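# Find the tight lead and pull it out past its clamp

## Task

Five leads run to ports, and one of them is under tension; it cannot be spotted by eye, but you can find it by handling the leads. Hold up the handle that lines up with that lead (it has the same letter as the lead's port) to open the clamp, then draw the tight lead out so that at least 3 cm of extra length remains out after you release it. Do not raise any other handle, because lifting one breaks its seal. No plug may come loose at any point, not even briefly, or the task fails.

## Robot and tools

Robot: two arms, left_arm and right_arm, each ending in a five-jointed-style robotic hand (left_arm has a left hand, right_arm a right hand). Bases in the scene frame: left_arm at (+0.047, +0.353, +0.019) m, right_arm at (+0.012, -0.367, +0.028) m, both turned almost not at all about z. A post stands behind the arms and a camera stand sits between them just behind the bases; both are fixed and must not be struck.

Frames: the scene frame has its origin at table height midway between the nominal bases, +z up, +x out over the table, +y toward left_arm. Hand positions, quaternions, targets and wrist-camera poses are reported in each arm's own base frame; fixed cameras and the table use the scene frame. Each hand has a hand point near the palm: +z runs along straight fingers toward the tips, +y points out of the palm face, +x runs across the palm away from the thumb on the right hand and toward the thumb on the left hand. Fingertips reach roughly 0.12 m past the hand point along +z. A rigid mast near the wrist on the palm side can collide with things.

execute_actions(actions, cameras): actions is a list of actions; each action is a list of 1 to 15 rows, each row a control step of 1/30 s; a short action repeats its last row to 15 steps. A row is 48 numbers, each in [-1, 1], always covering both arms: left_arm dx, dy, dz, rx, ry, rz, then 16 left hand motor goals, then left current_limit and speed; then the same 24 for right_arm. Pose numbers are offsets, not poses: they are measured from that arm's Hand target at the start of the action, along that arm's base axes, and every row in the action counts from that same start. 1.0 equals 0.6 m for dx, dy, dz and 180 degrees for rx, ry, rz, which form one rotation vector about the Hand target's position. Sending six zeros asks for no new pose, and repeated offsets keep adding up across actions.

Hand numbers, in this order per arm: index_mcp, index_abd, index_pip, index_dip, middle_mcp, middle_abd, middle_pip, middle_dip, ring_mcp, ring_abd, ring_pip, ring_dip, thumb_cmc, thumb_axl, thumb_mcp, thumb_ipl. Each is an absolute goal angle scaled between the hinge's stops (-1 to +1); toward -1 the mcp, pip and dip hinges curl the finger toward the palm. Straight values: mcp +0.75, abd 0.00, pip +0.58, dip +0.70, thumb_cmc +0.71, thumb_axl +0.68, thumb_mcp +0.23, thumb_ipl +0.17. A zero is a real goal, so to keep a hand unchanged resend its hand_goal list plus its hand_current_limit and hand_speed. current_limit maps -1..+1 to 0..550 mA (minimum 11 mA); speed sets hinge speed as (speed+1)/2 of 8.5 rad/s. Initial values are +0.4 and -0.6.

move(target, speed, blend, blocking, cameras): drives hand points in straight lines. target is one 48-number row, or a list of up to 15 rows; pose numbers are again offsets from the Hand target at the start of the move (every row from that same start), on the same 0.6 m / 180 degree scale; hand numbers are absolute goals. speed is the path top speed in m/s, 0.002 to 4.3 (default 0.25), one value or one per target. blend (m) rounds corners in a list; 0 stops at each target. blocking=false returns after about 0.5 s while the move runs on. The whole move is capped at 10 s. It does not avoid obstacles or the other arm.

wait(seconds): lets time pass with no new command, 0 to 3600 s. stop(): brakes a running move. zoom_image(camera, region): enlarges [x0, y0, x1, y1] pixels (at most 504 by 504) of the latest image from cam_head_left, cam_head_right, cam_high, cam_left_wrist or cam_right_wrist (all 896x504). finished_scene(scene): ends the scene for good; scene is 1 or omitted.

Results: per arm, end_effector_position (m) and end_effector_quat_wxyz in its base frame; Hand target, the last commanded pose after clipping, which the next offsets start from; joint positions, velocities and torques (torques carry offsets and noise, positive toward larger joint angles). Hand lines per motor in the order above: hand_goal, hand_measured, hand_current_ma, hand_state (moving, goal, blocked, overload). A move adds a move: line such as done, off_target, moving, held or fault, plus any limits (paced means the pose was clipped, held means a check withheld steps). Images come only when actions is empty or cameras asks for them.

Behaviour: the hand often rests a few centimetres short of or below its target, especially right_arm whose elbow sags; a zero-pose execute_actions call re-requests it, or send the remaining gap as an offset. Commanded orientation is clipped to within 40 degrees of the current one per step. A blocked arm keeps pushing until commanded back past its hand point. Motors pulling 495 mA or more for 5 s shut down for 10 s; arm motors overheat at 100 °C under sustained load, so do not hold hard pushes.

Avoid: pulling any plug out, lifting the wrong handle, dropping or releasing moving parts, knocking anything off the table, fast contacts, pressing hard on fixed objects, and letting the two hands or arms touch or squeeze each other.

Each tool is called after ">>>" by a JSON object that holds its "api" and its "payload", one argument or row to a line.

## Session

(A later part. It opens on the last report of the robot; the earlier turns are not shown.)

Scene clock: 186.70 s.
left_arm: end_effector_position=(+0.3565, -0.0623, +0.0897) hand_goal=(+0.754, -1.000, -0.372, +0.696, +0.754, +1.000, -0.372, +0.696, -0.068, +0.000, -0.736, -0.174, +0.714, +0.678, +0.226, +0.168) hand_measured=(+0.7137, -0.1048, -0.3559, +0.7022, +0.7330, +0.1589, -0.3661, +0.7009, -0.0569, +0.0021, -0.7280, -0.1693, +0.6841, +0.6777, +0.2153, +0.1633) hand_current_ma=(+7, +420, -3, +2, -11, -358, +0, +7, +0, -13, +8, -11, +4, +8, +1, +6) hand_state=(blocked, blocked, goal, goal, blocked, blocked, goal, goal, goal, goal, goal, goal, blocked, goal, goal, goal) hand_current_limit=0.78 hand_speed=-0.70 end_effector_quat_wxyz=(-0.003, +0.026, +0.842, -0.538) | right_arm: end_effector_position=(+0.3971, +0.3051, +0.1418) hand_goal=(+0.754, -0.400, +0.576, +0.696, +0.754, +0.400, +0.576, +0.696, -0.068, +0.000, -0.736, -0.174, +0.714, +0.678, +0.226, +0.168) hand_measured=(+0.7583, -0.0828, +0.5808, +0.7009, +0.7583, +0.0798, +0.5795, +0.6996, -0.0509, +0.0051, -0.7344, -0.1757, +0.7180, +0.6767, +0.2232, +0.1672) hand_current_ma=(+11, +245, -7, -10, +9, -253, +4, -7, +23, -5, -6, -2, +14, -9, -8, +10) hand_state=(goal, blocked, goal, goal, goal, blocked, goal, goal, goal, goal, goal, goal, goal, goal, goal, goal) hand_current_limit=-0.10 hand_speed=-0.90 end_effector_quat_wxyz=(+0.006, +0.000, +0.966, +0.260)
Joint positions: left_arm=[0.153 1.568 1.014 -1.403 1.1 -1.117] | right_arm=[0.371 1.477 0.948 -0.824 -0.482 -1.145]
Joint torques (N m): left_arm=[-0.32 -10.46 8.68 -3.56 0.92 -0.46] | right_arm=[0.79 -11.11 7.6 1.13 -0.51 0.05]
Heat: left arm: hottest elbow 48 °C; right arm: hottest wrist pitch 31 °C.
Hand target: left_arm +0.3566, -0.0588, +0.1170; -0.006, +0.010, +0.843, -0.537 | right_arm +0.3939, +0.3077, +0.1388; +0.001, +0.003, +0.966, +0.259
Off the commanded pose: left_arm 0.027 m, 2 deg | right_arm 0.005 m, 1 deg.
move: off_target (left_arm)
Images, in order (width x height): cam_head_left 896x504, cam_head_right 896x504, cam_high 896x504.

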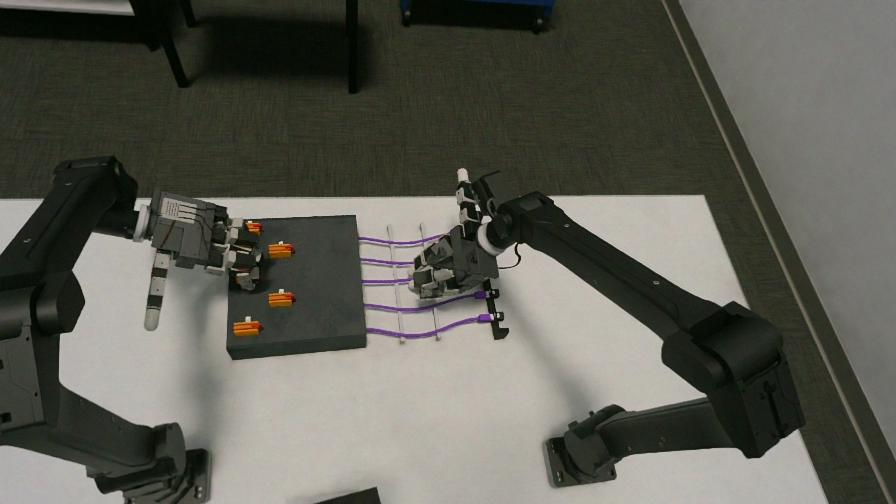

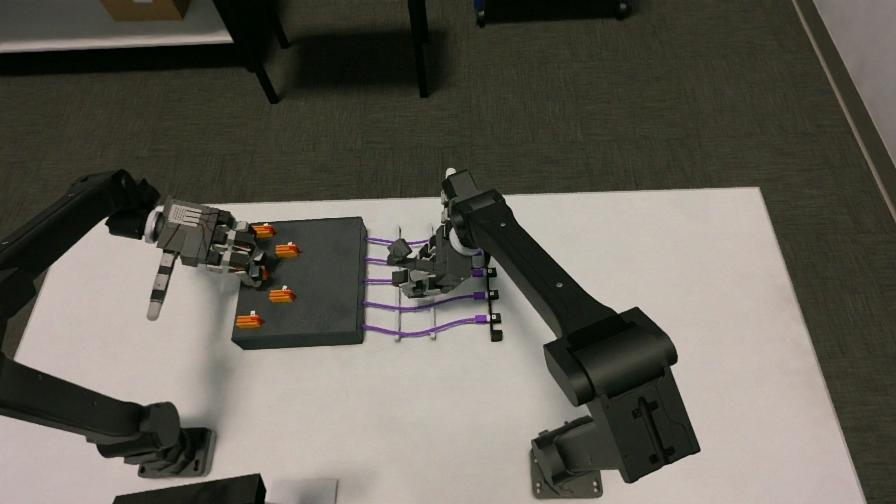

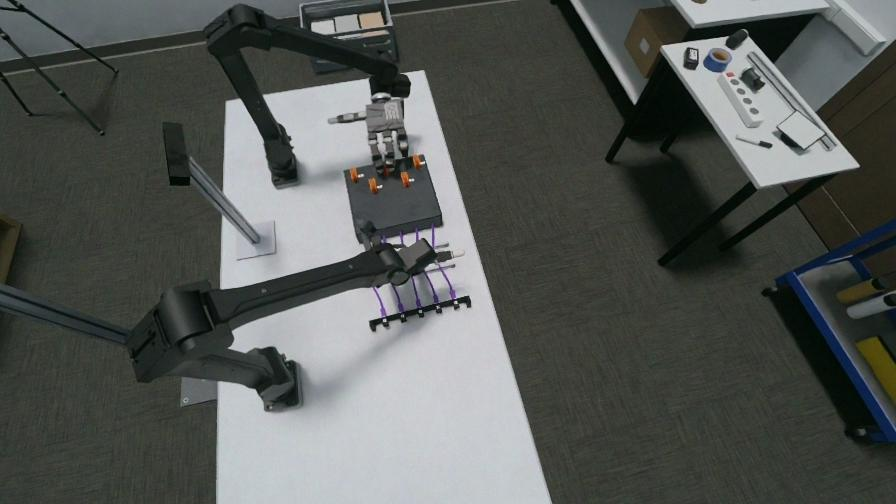

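>>> {"api": "move", "payload": {
  "target": [
    [0.003, 0.0, 0.04, 0, 0, 0, 0.85, -1, -0.372, 0.696, 0.85, 1, -0.372, 0.696, -0.068, 0, -0.737, -0.174, 0.714, 0.678, 0.226, 0.168, 0.78, -0.7, 0, 0, 0, 0, 0, 0, 0.754, -0.4, 0.576, 0.696, 0.754, 0.4, 0.576, 0.696, -0.068, 0, -0.737, -0.174, 0.714, 0.678, 0.226, 0.168, -0.1, -0.9]
  ],
  "cameras": ["cam_head_left", "cam_high", "cam_head_right"],
  "speed": 0.05
}}

>>> {"api": "zoom_image", "payload": {
  "camera": "cam_high",
  "region": [350, 110, 430, 210]
}}

>>> {"api": "zoom_image", "payload": {
  "camera": "cam_head_right",
  "region": [180, 220, 300, 310]
}}

Scene clock: 188.30 s.
left_arm: end_effector_position=(+0.3434, -0.0636, +0.1234) hand_goal=(+0.850, -1.000, -0.372, +0.696, +0.850, +1.000, -0.372, +0.696, -0.068, +0.000, -0.736, -0.174, +0.714, +0.678, +0.226, +0.168) hand_measured=(+0.7716, -0.1180, -0.4008, +0.6920, +0.7933, +0.1618, -0.4136, +0.6881, -0.0630, -0.0008, -0.7280, -0.1680, +0.6841, +0.6777, +0.2153, +0.1633) hand_current_ma=(-10, +422, -14, -4, -21, -365, -13, +2, -6, -1, -1, +1, +6, +2, +1, +13) hand_state=(blocked, blocked, blocked, goal, blocked, blocked, blocked, goal, goal, goal, goal, goal, blocked, goal, goal, goal) hand_current_limit=0.78 hand_speed=-0.70 end_effector_quat_wxyz=(-0.023, +0.004, +0.841, -0.541) | right_arm: end_effector_position=(+0.3971, +0.3051, +0.1418) hand_goal=(+0.754, -0.400, +0.576, +0.696, +0.754, +0.400, +0.576, +0.696, -0.068, +0.000, -0.736, -0.174, +0.714, +0.678, +0.226, +0.168) hand_measured=(+0.7583, -0.0814, +0.5821, +0.7009, +0.7595, +0.0798, +0.5795, +0.6996, -0.0509, +0.0051, -0.7344, -0.1757, +0.7167, +0.6777, +0.2242, +0.1681) hand_current_ma=(+9, +244, -8, -9, +4, -253, +1, -12, +20, -5, -1, -3, +10, -6, -3, +8) hand_state=(goal, blocked, goal, goal, goal, blocked, goal, goal, goal, goal, goal, goal, goal, goal, goal, goal) hand_current_limit=-0.10 hand_speed=-0.90 end_effector_quat_wxyz=(+0.006, +0.000, +0.966, +0.260)
Joint positions: left_arm=[0.155 1.517 1.047 -1.52 1.101 -1.145] | right_arm=[0.371 1.477 0.948 -0.824 -0.482 -1.145]
Joint torques (N m): left_arm=[-0.5 -7.82 9.68 -1.63 0.85 -0.15] | right_arm=[0.85 -11.05 7.58 1.16 -0.51 0.05]
Heat: left arm: hottest elbow 48 °C; right arm: hottest wrist pitch 31 °C.
Hand target: left_arm +0.3583, -0.0588, +0.1410; -0.006, +0.010, +0.843, -0.537 | right_arm +0.3939, +0.3077, +0.1388; +0.001, +0.003, +0.966, +0.259
Off the commanded pose: left_arm 0.024 m, 2 deg | right_arm 0.005 m, 1 deg.
move: off_target (left_arm)
Images, in order (width x height): cam_head_left 896x504, cam_head_right 896x504, cam_high 896x504.

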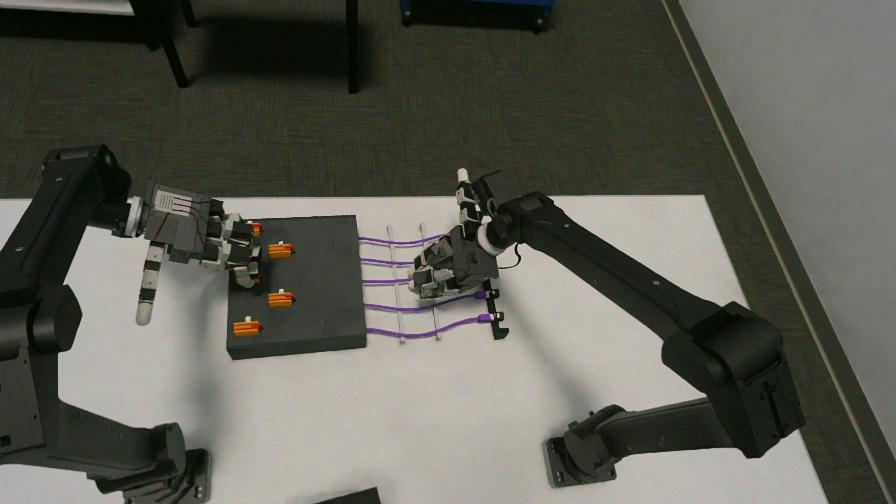

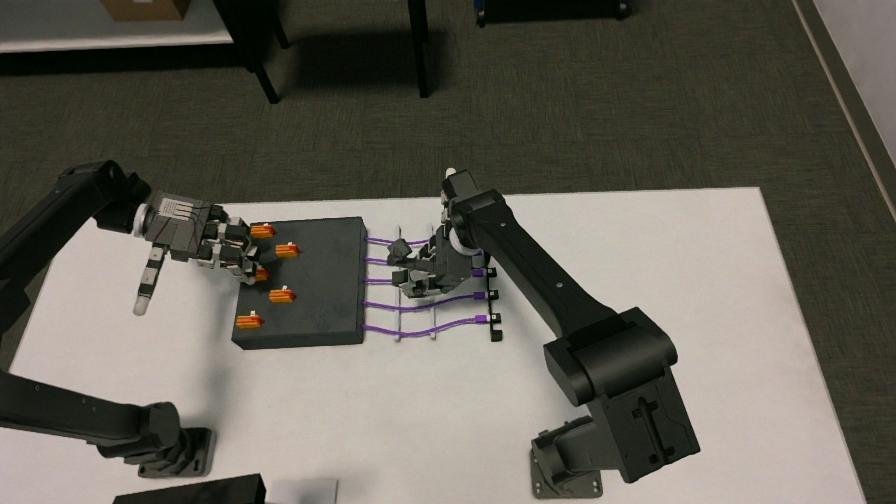

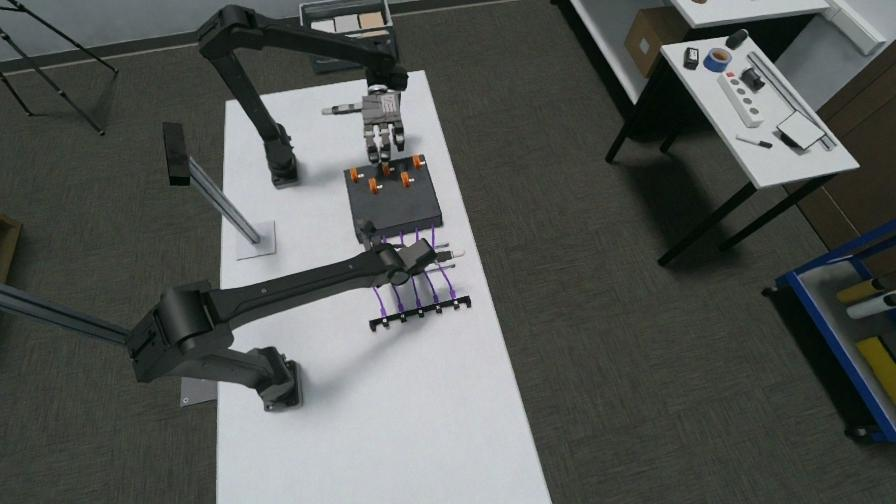

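Scaled by 5.040 from the camera's image (finer frame: 1280x720).

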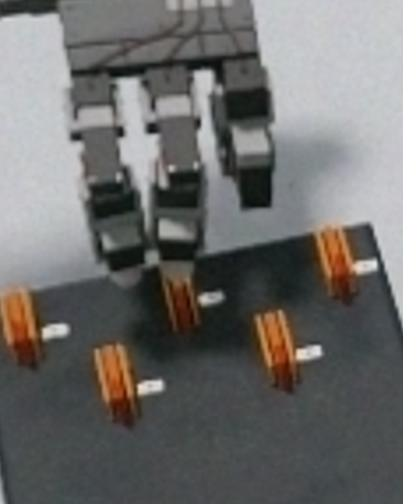

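Scaled by 4.200 from the camera's image (finer frame: 1280x720).

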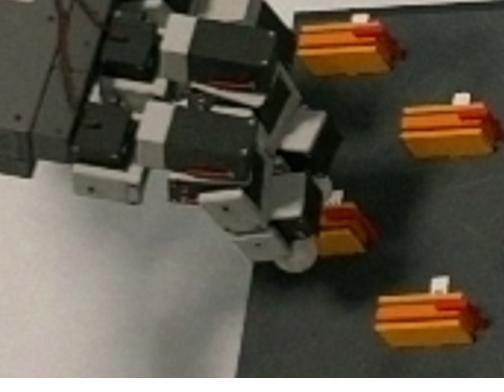

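>>> {"api": "move", "payload": {
  "target": [
    [0, 0, 0.02, 0, 0, 0, 0.8, 0.08, -0.518, 0.696, 0.8, -0.08, -0.518, 0.696, -0.068, 0, -0.737, -0.174, 0.714, 0.678, 0.226, 0.168, 0.2, -0.6, 0, 0, 0, 0, 0, 0, 0.754, -0.4, 0.576, 0.696, 0.754, 0.4, 0.576, 0.696, -0.068, 0, -0.737, -0.174, 0.714, 0.678, 0.226, 0.168, -0.1, -0.9],
    [-0.0063, -0.0337, 0.01, 0, 0, 0, 0.8, 0.08, -0.518, 0.696, 0.8, -0.08, -0.518, 0.696, -0.068, 0, -0.737, -0.174, 0.714, 0.678, 0.226, 0.168, 0.2, -0.6, 0, 0, 0, 0, 0, 0, 0.754, -0.4, 0.576, 0.696, 0.754, 0.4, 0.576, 0.696, -0.068, 0, -0.737, -0.174, 0.714, 0.678, 0.226, 0.168, -0.1, -0.9],
    [-0.0063, -0.0337, -0.06, 0, 0, 0, 0.8, 0.08, -0.518, 0.696, 0.8, -0.08, -0.518, 0.696, -0.068, 0, -0.737, -0.174, 0.714, 0.678, 0.226, 0.168, 0.2, -0.6, 0, 0, 0, 0, 0, 0, 0.754, -0.4, 0.576, 0.696, 0.754, 0.4, 0.576, 0.696, -0.068, 0, -0.737, -0.174, 0.714, 0.678, 0.226, 0.168, -0.1, -0.9]
  ],
  "cameras": ["cam_head_left", "cam_high", "cam_head_right"],
  "speed": 0.08
}}

>>> {"api": "zoom_image", "payload": {
  "camera": "cam_high",
  "region": [350, 110, 430, 210]
}}

>>> {"api": "zoom_image", "payload": {
  "camera": "cam_head_right",
  "region": [180, 220, 300, 310]
}}

>>> {"api": "zoom_image", "payload": {
  "camera": "cam_head_left",
  "region": [180, 220, 300, 310]
}}

Scene clock: 199.07 s.
left_arm: end_effector_position=(+0.3548, -0.0772, +0.1076) hand_goal=(+0.800, +0.080, -0.518, +0.696, +0.800, -0.080, -0.518, +0.696, -0.068, +0.000, -0.736, -0.174, +0.714, +0.678, +0.226, +0.168) hand_measured=(+0.7631, +0.0637, -0.5227, +0.6920, +0.7788, -0.0682, -0.5278, +0.6894, -0.0569, -0.0008, -0.7280, -0.1668, +0.6841, +0.6777, +0.2153, +0.1624) hand_current_ma=(-1, +9, +0, -5, -8, +9, +1, +10, +0, -6, +6, +2, -3, +8, +10, +2) hand_state=(blocked, goal, goal, goal, blocked, goal, goal, goal, goal, goal, goal, goal, blocked, goal, goal, goal) hand_current_limit=0.20 hand_speed=-0.60 end_effector_quat_wxyz=(-0.004, +0.011, +0.843, -0.537) | right_arm: end_effector_position=(+0.3971, +0.3051, +0.1418) hand_goal=(+0.754, -0.400, +0.576, +0.696, +0.754, +0.400, +0.576, +0.696, -0.068, +0.000, -0.736, -0.174, +0.714, +0.678, +0.226, +0.168) hand_measured=(+0.7583, -0.0814, +0.5808, +0.6996, +0.7595, +0.0798, +0.5795, +0.6996, -0.0497, +0.0051, -0.7357, -0.1744, +0.7167, +0.6777, +0.2232, +0.1681) hand_current_ma=(+8, +245, -6, -7, +7, -252, +3, -7, +24, -2, +2, -6, +10, -9, -8, +7) hand_state=(goal, blocked, goal, goal, goal, blocked, goal, goal, goal, goal, goal, goal, goal, goal, goal, goal) hand_current_limit=-0.10 hand_speed=-0.90 end_effector_quat_wxyz=(+0.006, +0.000, +0.966, +0.260)
Joint positions: left_arm=[0.115 1.513 1.012 -1.354 1.114 -1.251] | right_arm=[0.371 1.477 0.948 -0.824 -0.482 -1.145]
Joint torques (N m): left_arm=[-1.03 -6.95 5.98 -0.17 1 -0.19] | right_arm=[0.85 -11.11 7.61 1.16 -0.51 0.05]
Heat: left arm: hottest elbow 48 °C; right arm: hottest wrist pitch 31 °C.
Hand target: left_arm +0.3545, -0.0790, +0.1048; -0.006, +0.010, +0.843, -0.537 | right_arm +0.3939, +0.3077, +0.1388; +0.001, +0.003, +0.966, +0.259
Off the commanded pose: left_arm 0.003 m, 0 deg | right_arm 0.005 m, 1 deg.
move: done
Images, in order (width x height): cam_head_left 896x504, cam_head_right 896x504, cam_high 896x504.

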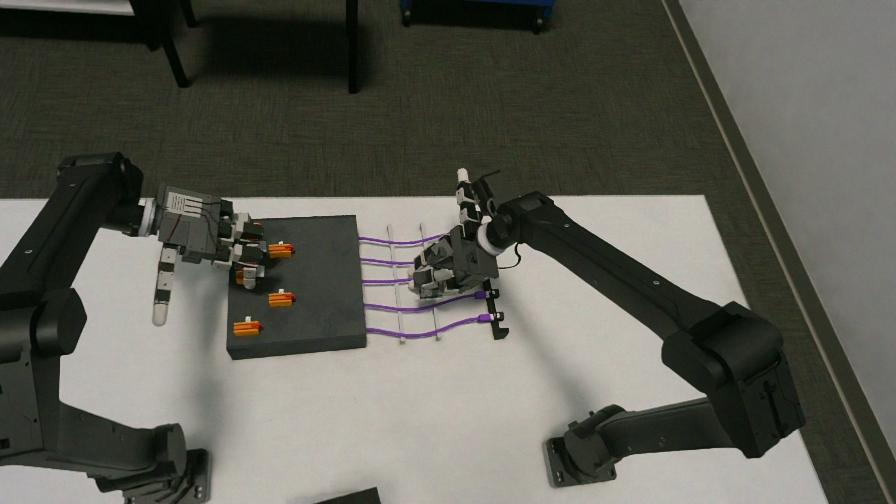

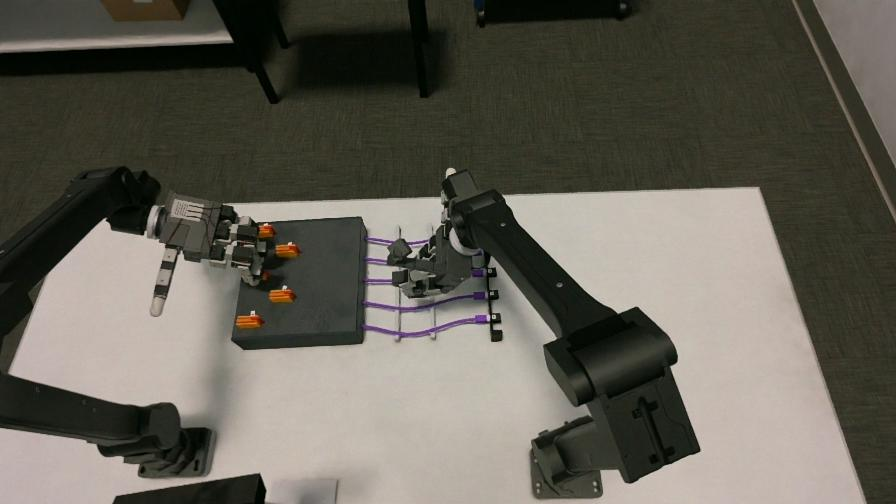

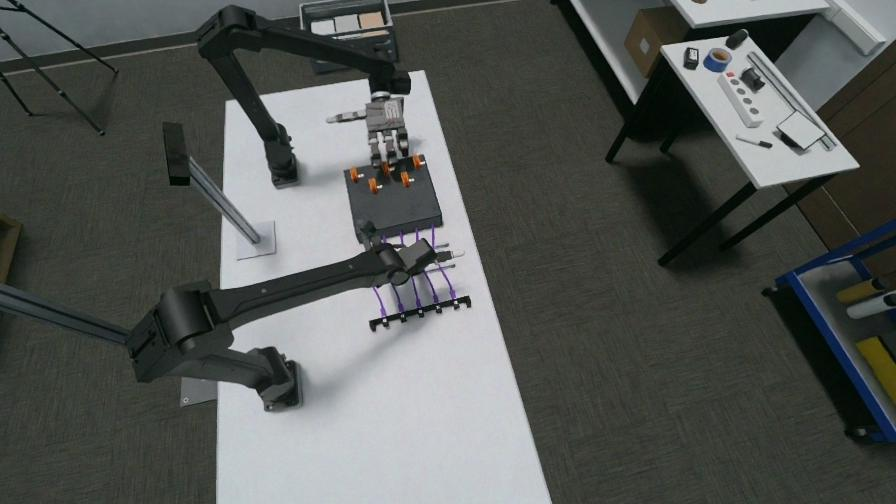

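Scaled by 5.040 from the camera's image (finer frame: 1280x720).

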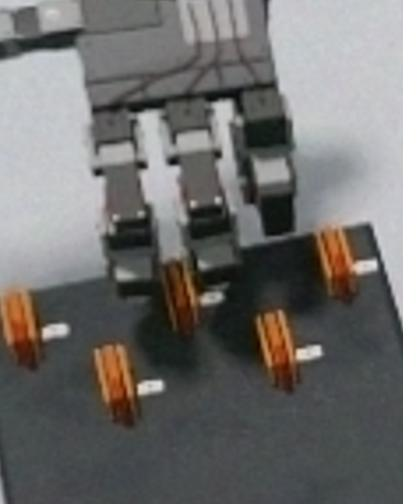

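Scaled by 4.200 from the camera's image (finer frame: 1280x720).

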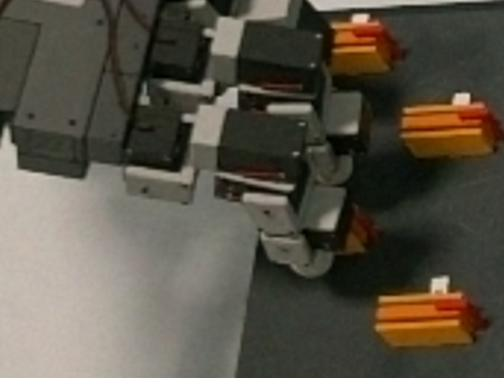

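Scaled by 4.200 from the camera's image (finer frame: 1280x720).

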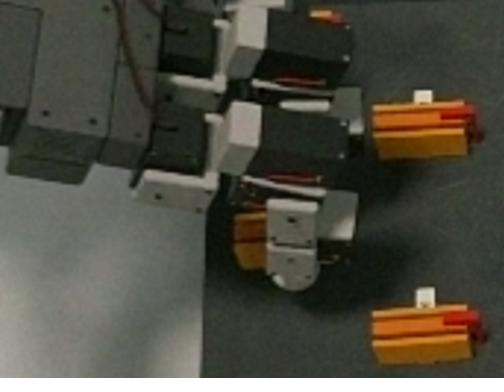

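>>> {"api": "move", "payload": {
  "target": [
    [0, 0, -0.0255, 0, 0, 0, 0.8, 0.08, -0.518, 0.696, 0.8, -0.08, -0.518, 0.696, -0.068, 0, -0.737, -0.174, 0.714, 0.678, 0.226, 0.168, 0.2, -0.6, 0, 0, 0, 0, 0, 0, 0.754, -0.4, 0.576, 0.696, 0.754, 0.4, 0.576, 0.696, -0.068, 0, -0.737, -0.174, 0.714, 0.678, 0.226, 0.168, -0.1, -0.9],
    [0, 0, -0.0255, 0, 0, 0, 0.8, -0.35, -0.518, 0.696, 0.8, 0.35, -0.518, 0.696, -0.068, 0, -0.737, -0.174, 0.714, 0.678, 0.226, 0.168, 0.2, -0.7, 0, 0, 0, 0, 0, 0, 0.754, -0.4, 0.576, 0.696, 0.754, 0.4, 0.576, 0.696, -0.068, 0, -0.737, -0.174, 0.714, 0.678, 0.226, 0.168, -0.1, -0.9]
  ],
  "cameras": ["cam_head_left", "cam_high"],
  "speed": 0.05
}}

>>> {"api": "zoom_image", "payload": {
  "camera": "cam_high",
  "region": [350, 110, 430, 210]
}}

>>> {"api": "zoom_image", "payload": {
  "camera": "cam_head_left",
  "region": [180, 220, 300, 310]
}}

Scene clock: 201.30 s.
left_arm: end_effector_position=(+0.3555, -0.0772, +0.0928) hand_goal=(+0.800, -0.350, -0.518, +0.696, +0.800, +0.350, -0.518, +0.696, -0.068, +0.000, -0.736, -0.174, +0.714, +0.678, +0.226, +0.168) hand_measured=(+0.7643, -0.1546, -0.5304, +0.6932, +0.7776, +0.1413, -0.5304, +0.6881, -0.0581, -0.0023, -0.7293, -0.1680, +0.6841, +0.6777, +0.2153, +0.1633) hand_current_ma=(-3, +30, -13, -1, -4, -34, -7, +12, +1, -2, -2, +0, +9, +19, -1, +9) hand_state=(blocked, blocked, goal, goal, blocked, blocked, goal, goal, goal, goal, goal, goal, blocked, goal, goal, goal) hand_current_limit=0.20 hand_speed=-0.70 end_effector_quat_wxyz=(-0.003, +0.012, +0.844, -0.537) | right_arm: end_effector_position=(+0.3971, +0.3051, +0.1418) hand_goal=(+0.754, -0.400, +0.576, +0.696, +0.754, +0.400, +0.576, +0.696, -0.068, +0.000, -0.736, -0.174, +0.714, +0.678, +0.226, +0.168) hand_measured=(+0.7583, -0.0814, +0.5821, +0.7009, +0.7583, +0.0798, +0.5795, +0.6996, -0.0509, +0.0051, -0.7344, -0.1757, +0.7167, +0.6777, +0.2232, +0.1681) hand_current_ma=(+6, +245, -5, -10, +7, -250, +4, -6, +18, +0, -5, -4, +12, -8, -8, +10) hand_state=(goal, blocked, goal, goal, goal, blocked, goal, goal, goal, goal, goal, goal, goal, goal, goal, goal) hand_current_limit=-0.10 hand_speed=-0.90 end_effector_quat_wxyz=(+0.006, +0.000, +0.966, +0.260)
Joint positions: left_arm=[0.115 1.533 0.992 -1.309 1.114 -1.252] | right_arm=[0.371 1.477 0.948 -0.824 -0.482 -1.145]
Joint torques (N m): left_arm=[-1.38 -7.36 5.76 -0.36 1.01 -0.17] | right_arm=[0.85 -11.05 7.6 1.16 -0.51 0.05]
Heat: left arm: hottest elbow 48 °C; right arm: hottest wrist pitch 31 °C.
Hand target: left_arm +0.3545, -0.0789, +0.0896; -0.006, +0.010, +0.843, -0.537 | right_arm +0.3939, +0.3077, +0.1388; +0.001, +0.003, +0.966, +0.259
Off the commanded pose: left_arm 0.004 m, 0 deg | right_arm 0.005 m, 1 deg.
move: done

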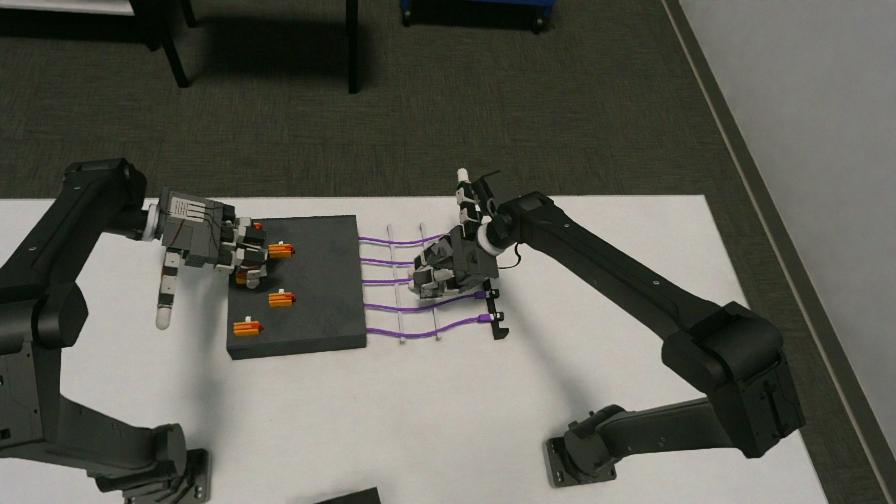

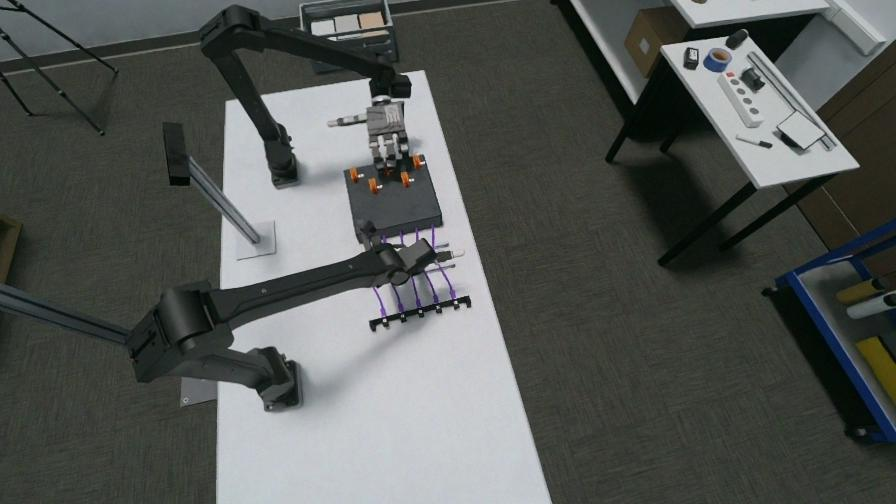

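Scaled by 5.040 from the camera's image (finer frame: 1280x720).

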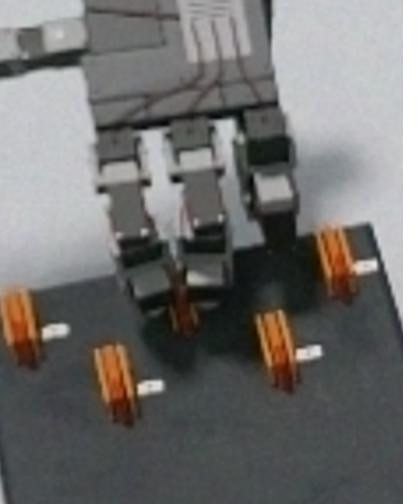

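Scaled by 4.200 from the camera's image (finer frame: 1280x720).

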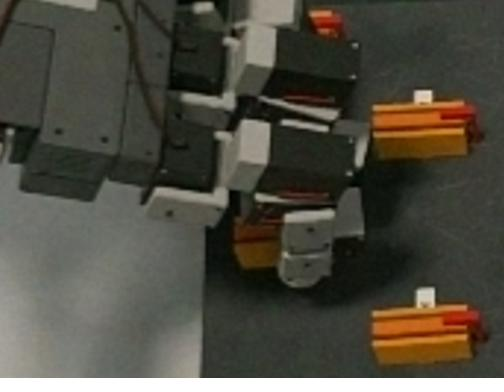

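>>> {"api": "move", "payload": {
  "target": [
    [0, 0, 0, 0, 0, 0, 0.8, -1, -0.518, 0.696, 0.8, 1, -0.518, 0.696, -0.068, 0, -0.737, -0.174, 0.714, 0.678, 0.226, 0.168, 0.78, -0.6, 0, 0, 0, 0, 0, 0, 0.754, -0.4, 0.576, 0.696, 0.754, 0.4, 0.576, 0.696, -0.068, 0, -0.737, -0.174, 0.714, 0.678, 0.226, 0.168, -0.1, -0.9]
  ],
  "cameras": [],
  "speed": 0.05
}}

>>> {"api": "wait", "payload": {
  "seconds": 0.6,
  "cameras": ["cam_high", "cam_head_left"]
}}

>>> {"api": "zoom_image", "payload": {
  "camera": "cam_high",
  "region": [370, 150, 410, 200]
}}

Scene clock: 202.37 s.
left_arm: end_effector_position=(+0.3558, -0.0771, +0.0925) hand_goal=(+0.800, -1.000, -0.518, +0.696, +0.800, +1.000, -0.518, +0.696, -0.068, +0.000, -0.736, -0.174, +0.714, +0.678, +0.226, +0.168) hand_measured=(+0.7691, -0.1766, -0.5355, +0.6945, +0.7824, +0.1677, -0.5342, +0.6881, -0.0569, -0.0023, -0.7280, -0.1668, +0.6853, +0.6777, +0.2153, +0.1633) hand_current_ma=(+1, +369, -10, +1, -14, -360, -9, -1, +0, -9, +2, +1, +10, +5, -2, +1) hand_state=(blocked, blocked, goal, goal, goal, blocked, goal, goal, goal, goal, goal, goal, blocked, goal, goal, goal) hand_current_limit=0.78 hand_speed=-0.60 end_effector_quat_wxyz=(-0.003, +0.012, +0.844, -0.537) | right_arm: end_effector_position=(+0.3971, +0.3051, +0.1418) hand_goal=(+0.754, -0.400, +0.576, +0.696, +0.754, +0.400, +0.576, +0.696, -0.068, +0.000, -0.736, -0.174, +0.714, +0.678, +0.226, +0.168) hand_measured=(+0.7583, -0.0814, +0.5808, +0.6996, +0.7583, +0.0798, +0.5808, +0.6996, -0.0509, +0.0051, -0.7344, -0.1757, +0.7167, +0.6777, +0.2242, +0.1681) hand_current_ma=(+10, +245, -8, -6, +7, -255, +5, -8, +24, -2, -4, +1, +9, -6, -4, +9) hand_state=(goal, blocked, goal, goal, goal, blocked, goal, goal, goal, goal, goal, goal, goal, goal, goal, goal) hand_current_limit=-0.10 hand_speed=-0.90 end_effector_quat_wxyz=(+0.006, +0.000, +0.966, +0.260)
Joint positions: left_arm=[0.115 1.534 0.992 -1.308 1.114 -1.252] | right_arm=[0.371 1.477 0.948 -0.824 -0.482 -1.145]
Joint torques (N m): left_arm=[-1.38 -7.24 5.87 -0.46 1.03 -0.16] | right_arm=[0.85 -11.16 7.6 1.14 -0.51 0.05]
Heat: left arm: hottest elbow 48 °C; right arm: hottest wrist pitch 31 °C.
Hand target: left_arm +0.3545, -0.0789, +0.0896; -0.006, +0.010, +0.843, -0.537 | right_arm +0.3939, +0.3077, +0.1388; +0.001, +0.003, +0.966, +0.259
Off the commanded pose: left_arm 0.004 m, 1 deg | right_arm 0.005 m, 1 deg.
move: done

Scene clock: 202.97 s.
left_arm: end_effector_position=(+0.3558, -0.0771, +0.0925) hand_goal=(+0.800, -1.000, -0.518, +0.696, +0.800, +1.000, -0.518, +0.696, -0.068, +0.000, -0.736, -0.174, +0.714, +0.678, +0.226, +0.168) hand_measured=(+0.7691, -0.1766, -0.5355, +0.6932, +0.7824, +0.1692, -0.5342, +0.6881, -0.0569, -0.0008, -0.7267, -0.1680, +0.6841, +0.6767, +0.2163, +0.1633) hand_current_ma=(+3, +373, -10, -10, -4, -367, -4, -1, -2, -2, +4, -4, +5, +9, -1, +6) hand_state=(blocked, blocked, goal, goal, goal, blocked, goal, goal, goal, goal, goal, goal, blocked, goal, goal, goal) hand_current_limit=0.78 hand_speed=-0.60 end_effector_quat_wxyz=(-0.003, +0.012, +0.844, -0.537) | right_arm: end_effector_position=(+0.3971, +0.3051, +0.1418) hand_goal=(+0.754, -0.400, +0.576, +0.696, +0.754, +0.400, +0.576, +0.696, -0.068, +0.000, -0.736, -0.174, +0.714, +0.678, +0.226, +0.168) hand_measured=(+0.7583, -0.0814, +0.5808, +0.7009, +0.7583, +0.0798, +0.5795, +0.6996, -0.0497, +0.0051, -0.7344, -0.1744, +0.7167, +0.6777, +0.2242, +0.1681) hand_current_ma=(+10, +245, -7, -5, +5, -250, +2, -8, +20, -1, -3, -2, +9, -6, -8, +12) hand_state=(goal, blocked, goal, goal, goal, blocked, goal, goal, goal, goal, goal, goal, goal, goal, goal, goal) hand_current_limit=-0.10 hand_speed=-0.90 end_effector_quat_wxyz=(+0.006, +0.000, +0.966, +0.260)
Joint positions: left_arm=[0.115 1.534 0.992 -1.308 1.114 -1.252] | right_arm=[0.371 1.477 0.948 -0.824 -0.482 -1.145]
Joint torques (N m): left_arm=[-1.38 -6.59 5.86 -0.36 0.98 -0.18] | right_arm=[0.79 -11.05 7.6 1.16 -0.51 0.05]
Heat: left arm: hottest elbow 48 °C; right arm: hottest wrist pitch 31 °C.
Hand target: left_arm +0.3545, -0.0789, +0.0896; -0.006, +0.010, +0.843, -0.537 | right_arm +0.3939, +0.3077, +0.1388; +0.001, +0.003, +0.966, +0.259
Off the commanded pose: left_arm 0.004 m, 1 deg | right_arm 0.005 m, 1 deg.
wait: 0.60 s; at rest by 0.17 s
Images, in order (width x height): cam_head_left 896x504, cam_high 896x504.

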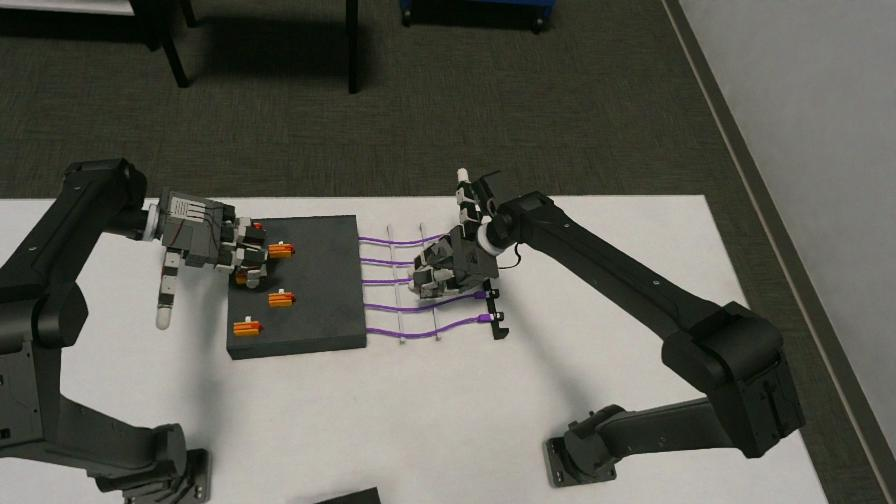

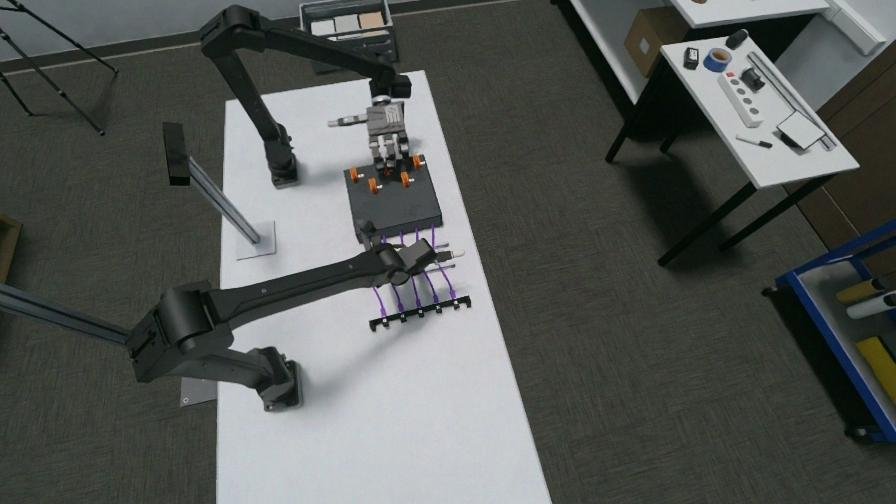

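Scaled by 10.080 from the camera's image (finer frame: 1280x720).

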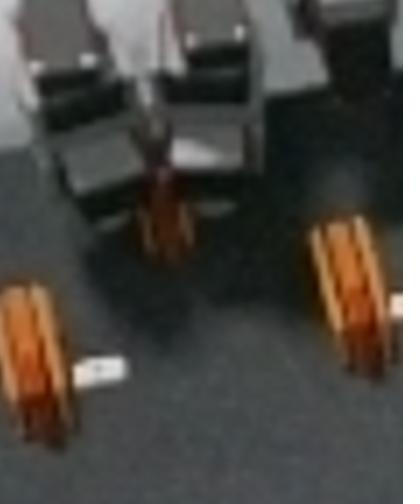

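>>> {"api": "move", "payload": {
  "target": [
    [0, 0, 0, 0, 0, 0, 0.8, 0.08, -0.518, 0.696, 0.8, -0.08, -0.518, 0.696, -0.068, 0, -0.737, -0.174, 0.714, 0.678, 0.226, 0.168, 0.2, -0.5, 0, 0, 0, 0, 0, 0, 0.754, -0.4, 0.576, 0.696, 0.754, 0.4, 0.576, 0.696, -0.068, 0, -0.737, -0.174, 0.714, 0.678, 0.226, 0.168, -0.1, -0.9],
    [0, 0, 0.167, 0, 0, 0, 0.8, 0.08, -0.518, 0.696, 0.8, -0.08, -0.518, 0.696, -0.068, 0, -0.737, -0.174, 0.714, 0.678, 0.226, 0.168, 0.2, -0.5, 0, 0, 0, 0, 0, 0, 0.754, -0.4, 0.576, 0.696, 0.754, 0.4, 0.576, 0.696, -0.068, 0, -0.737, -0.174, 0.714, 0.678, 0.226, 0.168, -0.1, -0.9],
    [0.009, 0.015, 0.434, 0.2767, -0.2833, -0.4342, 0.754, 0.12, 0.576, 0.696, 0.754, -0.12, 0.576, 0.696, -0.068, 0, -0.737, -0.174, 0.714, 0.678, 0.226, 0.168, 0.2, -0.5, 0, 0, 0, 0, 0, 0, 0.754, -0.4, 0.576, 0.696, 0.754, 0.4, 0.576, 0.696, -0.068, 0, -0.737, -0.174, 0.714, 0.678, 0.226, 0.168, -0.1, -0.9],
    [0.002, -0.098, 0.30, -0.0183, -0.738, -0.675, 0.754, 0.12, 0.576, 0.696, 0.754, -0.12, 0.576, 0.696, -0.068, 0, -0.737, -0.174, 0.714, 0.678, 0.226, 0.168, 0.2, -0.5, 0, 0, 0, 0, 0, 0, 0.754, -0.4, 0.576, 0.696, 0.754, 0.4, 0.576, 0.696, -0.068, 0, -0.737, -0.174, 0.714, 0.678, 0.226, 0.168, -0.1, -0.9]
  ],
  "cameras": ["cam_left_wrist", "cam_head_left"],
  "speed": 0.35
}}

Scene clock: 229.93 s.
left_arm: end_effector_position=(+0.3448, -0.1398, +0.2541) hand_goal=(+0.754, +0.120, +0.576, +0.696, +0.754, -0.120, +0.576, +0.696, -0.068, +0.000, -0.736, -0.174, +0.714, +0.678, +0.226, +0.168) hand_measured=(+0.7643, +0.1076, +0.5834, +0.6932, +0.7655, -0.0946, +0.5847, +0.6958, -0.0497, +0.0109, -0.7280, -0.1770, +0.7205, +0.6777, +0.2153, +0.1633) hand_current_ma=(+1, +19, -6, -10, -3, +16, -5, +2, +6, -11, -6, +3, -5, +11, -3, +13) hand_state=(goal, goal, goal, goal, goal, blocked, goal, goal, goal, goal, goal, goal, goal, goal, goal, goal) hand_current_limit=0.20 hand_speed=-0.50 end_effector_quat_wxyz=(+0.259, +0.966, -0.006, -0.022) | right_arm: end_effector_position=(+0.3971, +0.3051, +0.1418) hand_goal=(+0.754, -0.400, +0.576, +0.696, +0.754, +0.400, +0.576, +0.696, -0.068, +0.000, -0.736, -0.174, +0.714, +0.678, +0.226, +0.168) hand_measured=(+0.7583, -0.0814, +0.5821, +0.6996, +0.7595, +0.0798, +0.5795, +0.6983, -0.0509, +0.0051, -0.7344, -0.1757, +0.7167, +0.6767, +0.2242, +0.1681) hand_current_ma=(+4, +245, -8, -4, +9, -248, +3, -9, +21, -5, -4, -2, +7, -4, -4, +10) hand_state=(goal, blocked, goal, goal, goal, blocked, goal, goal, goal, goal, goal, goal, goal, goal, goal, goal) hand_current_limit=-0.10 hand_speed=-0.90 end_effector_quat_wxyz=(+0.006, +0.000, +0.966, +0.260)
Joint positions: left_arm=[0.065 1.24 1.044 -1.466 0.519 1.673] | right_arm=[0.371 1.477 0.948 -0.824 -0.482 -1.145]
Joint torques (N m): left_arm=[-0.5 -4.78 10.51 -0.55 0.89 0.11] | right_arm=[0.91 -11.11 7.6 1.17 -0.51 0.05]
Heat: left arm: hottest elbow 46 °C; right arm: hottest shoulder 31 °C.
Hand target: left_arm +0.3557, -0.1378, +0.2698; +0.260, +0.966, -0.012, -0.004 | right_arm +0.3939, +0.3077, +0.1388; +0.001, +0.003, +0.966, +0.259
Off the commanded pose: left_arm 0.019 m, 2 deg | right_arm 0.005 m, 1 deg.
move: off_target (left_arm); target 3's new numbers were sent with left_arm's hand 0.025 m and 5 deg from that target
cam_left_wrist: T_world_to_cam=[[-0.76388, 0.5925, -0.2558, 0.37432], [0.49323, 0.79161, 0.36067, -0.19919], [0.41619, 0.14934, -0.89693, 0.22999]] pos_world=[0.28846, -0.09845, 0.37388]
Images, in order (width x height): cam_head_left 896x504, cam_left_wrist 896x504.

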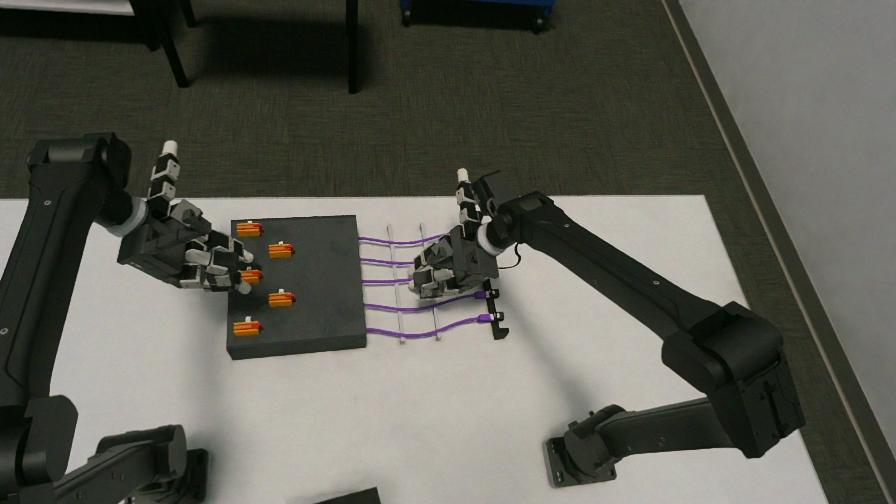

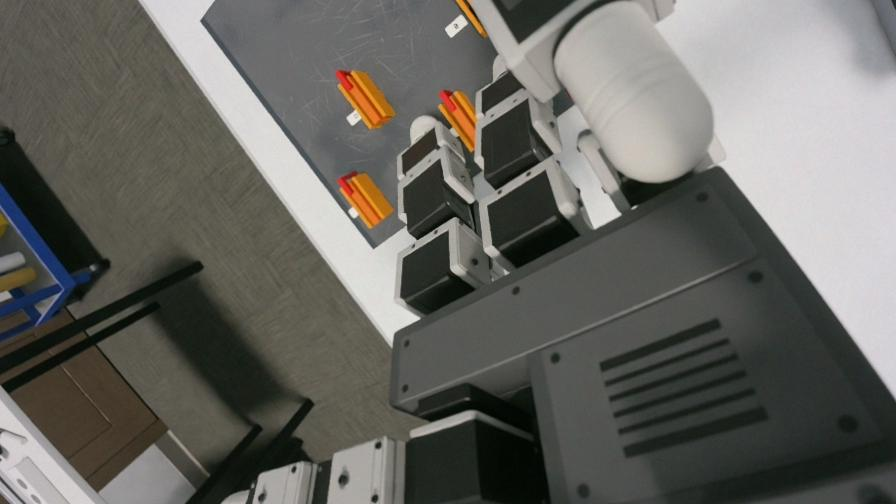

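>>> {"api": "move", "payload": {
  "target": [
    [0, -0.0053, -0.111, 0, 0, 0, 0.754, 0.12, 0.576, 0.696, 0.754, -0.12, 0.576, 0.696, -0.068, 0, -0.737, -0.174, 0.714, 0.678, 0.226, 0.168, 0.2, -0.5, 0, 0, 0, 0, 0, 0, 0.754, -0.4, 0.576, 0.696, 0.754, 0.4, 0.576, 0.696, -0.068, 0, -0.737, -0.174, 0.714, 0.678, 0.226, 0.168, -0.1, -0.9]
  ],
  "cameras": [],
  "speed": 0.1
}}

>>> {"api": "move", "payload": {
  "target": [
    [0.017, 0.0, 0.033, 0, -0.015, 0, 0.754, 0.12, 0.576, 0.696, 0.754, -0.12, 0.576, 0.696, -0.068, 0, -0.737, -0.174, 0.714, 0.678, 0.226, 0.168, 0.2, -0.5, 0, 0, 0, 0, 0, 0, 0.754, -0.4, 0.576, 0.696, 0.754, 0.4, 0.576, 0.696, -0.068, 0, -0.737, -0.174, 0.714, 0.678, 0.226, 0.168, -0.1, -0.9]
  ],
  "cameras": ["cam_left_wrist"],
  "speed": 0.05
}}

>>> {"api": "zoom_image", "payload": {
  "camera": "cam_left_wrist",
  "region": [400, 40, 500, 130]
}}

Scene clock: 233.90 s.
left_arm: end_effector_position=(+0.3544, -0.1393, +0.2051) hand_goal=(+0.754, +0.120, +0.576, +0.696, +0.754, -0.120, +0.576, +0.696, -0.068, +0.000, -0.736, -0.174, +0.714, +0.678, +0.226, +0.168) hand_measured=(+0.7643, +0.0974, +0.5847, +0.6932, +0.7655, -0.0960, +0.5859, +0.6945, -0.0473, +0.0109, -0.7280, -0.1770, +0.7230, +0.6767, +0.2153, +0.1633) hand_current_ma=(+13, +6, -5, -12, -21, +8, -8, +11, +14, -13, -8, -4, +16, +2, +3, +1) hand_state=(goal, blocked, goal, goal, goal, blocked, goal, goal, blocked, goal, goal, goal, goal, goal, goal, goal) hand_current_limit=0.20 hand_speed=-0.50 end_effector_quat_wxyz=(+0.258, +0.966, -0.011, -0.005) | right_arm: end_effector_position=(+0.3971, +0.3051, +0.1418) hand_goal=(+0.754, -0.400, +0.576, +0.696, +0.754, +0.400, +0.576, +0.696, -0.068, +0.000, -0.736, -0.174, +0.714, +0.678, +0.226, +0.168) hand_measured=(+0.7583, -0.0828, +0.5808, +0.6996, +0.7595, +0.0798, +0.5795, +0.6996, -0.0497, +0.0051, -0.7344, -0.1757, +0.7167, +0.6767, +0.2242, +0.1681) hand_current_ma=(+10, +242, -7, -4, +7, -249, +6, -5, +20, +1, -2, -2, +7, -9, -9, +10) hand_state=(goal, blocked, goal, goal, goal, blocked, goal, goal, goal, goal, goal, goal, goal, goal, goal, goal) hand_current_limit=-0.10 hand_speed=-0.90 end_effector_quat_wxyz=(+0.006, +0.000, +0.966, +0.260)
Joint positions: left_arm=[0.065 1.285 0.949 -1.29 0.52 1.673] | right_arm=[0.371 1.477 0.948 -0.824 -0.482 -1.145]
Joint torques (N m): left_arm=[-2.43 -4.89 6.95 0.28 0.88 0.01] | right_arm=[0.85 -11.11 7.61 1.16 -0.52 0.05]
Heat: left arm: hottest elbow 46 °C; right arm: hottest shoulder 31 °C.
Hand target: left_arm +0.3557, -0.1409, +0.2030; +0.260, +0.966, -0.012, -0.004 | right_arm +0.3939, +0.3077, +0.1388; +0.001, +0.003, +0.966, +0.259
Off the commanded pose: left_arm 0.003 m, 0 deg | right_arm 0.005 m, 1 deg.
move: done

Scene clock: 234.60 s.
left_arm: end_effector_position=(+0.3544, -0.1396, +0.2055) hand_goal=(+0.754, +0.120, +0.576, +0.696, +0.754, -0.120, +0.576, +0.696, -0.068, +0.000, -0.736, -0.174, +0.714, +0.678, +0.226, +0.168) hand_measured=(+0.7643, +0.0974, +0.5847, +0.6932, +0.7655, -0.0960, +0.5859, +0.6958, -0.0485, +0.0095, -0.7280, -0.1770, +0.7230, +0.6767, +0.2163, +0.1633) hand_current_ma=(+6, +4, -13, +0, -5, +21, -2, -2, -9, -8, -2, +6, +10, -5, +4, +13) hand_state=(goal, blocked, goal, goal, goal, blocked, goal, goal, blocked, goal, goal, goal, goal, goal, goal, goal) hand_current_limit=0.20 hand_speed=-0.50 end_effector_quat_wxyz=(+0.259, +0.966, -0.011, -0.005) | right_arm: end_effector_position=(+0.3971, +0.3051, +0.1418) hand_goal=(+0.754, -0.400, +0.576, +0.696, +0.754, +0.400, +0.576, +0.696, -0.068, +0.000, -0.736, -0.174, +0.714, +0.678, +0.226, +0.168) hand_measured=(+0.7583, -0.0814, +0.5808, +0.7009, +0.7583, +0.0798, +0.5795, +0.6996, -0.0509, +0.0051, -0.7344, -0.1744, +0.7180, +0.6767, +0.2242, +0.1681) hand_current_ma=(+8, +245, -9, -7, +10, -248, +0, -7, +20, -3, -4, +3, +9, -8, -8, +8) hand_state=(goal, blocked, goal, goal, goal, blocked, goal, goal, goal, goal, goal, goal, goal, goal, goal, goal) hand_current_limit=-0.10 hand_speed=-0.90 end_effector_quat_wxyz=(+0.006, +0.000, +0.966, +0.260)
Joint positions: left_arm=[0.065 1.285 0.949 -1.29 0.522 1.673] | right_arm=[0.371 1.477 0.948 -0.824 -0.482 -1.145]
Joint torques (N m): left_arm=[-1.73 -6.07 9.99 -0.2 0.9 -0.03] | right_arm=[0.73 -11.11 7.6 1.14 -0.51 0.05]
Heat: left arm: hottest elbow 46 °C; right arm: hottest shoulder 31 °C.
Hand target: left_arm +0.3659, -0.1409, +0.2228; +0.259, +0.965, -0.018, +0.019 | right_arm +0.3939, +0.3077, +0.1388; +0.001, +0.003, +0.966, +0.259
Off the commanded pose: left_arm 0.021 m, 3 deg | right_arm 0.005 m, 1 deg.
move: off_target (left_arm)
cam_left_wrist: T_world_to_cam=[[-0.75421, 0.59211, -0.28387, 0.3714], [0.48001, 0.79214, 0.37696, -0.18517], [0.44807, 0.14805, -0.88166, 0.16768]] pos_world=[0.29387, -0.09805, 0.32306]

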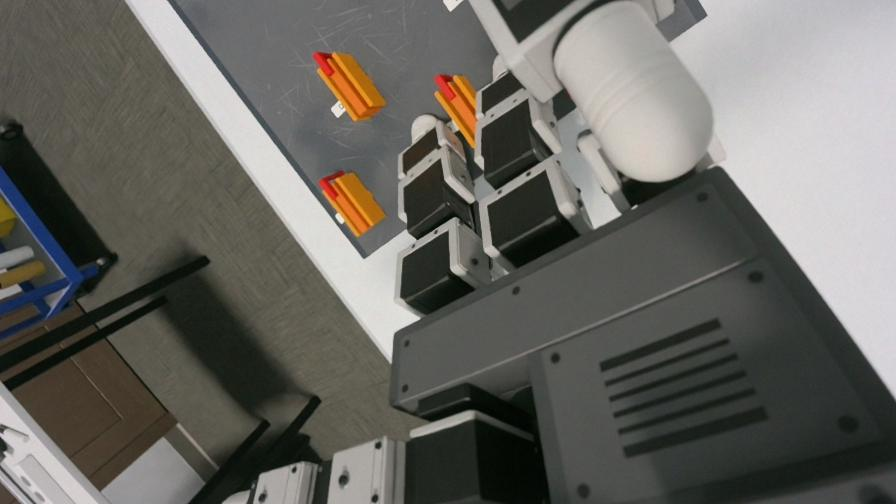

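Scaled by 5.040 from the camera's image (finer frame: 1280x720).

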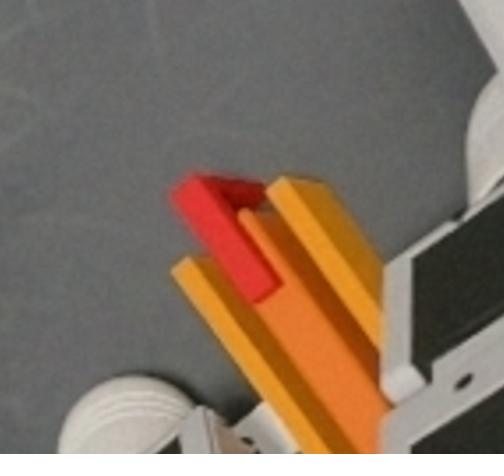

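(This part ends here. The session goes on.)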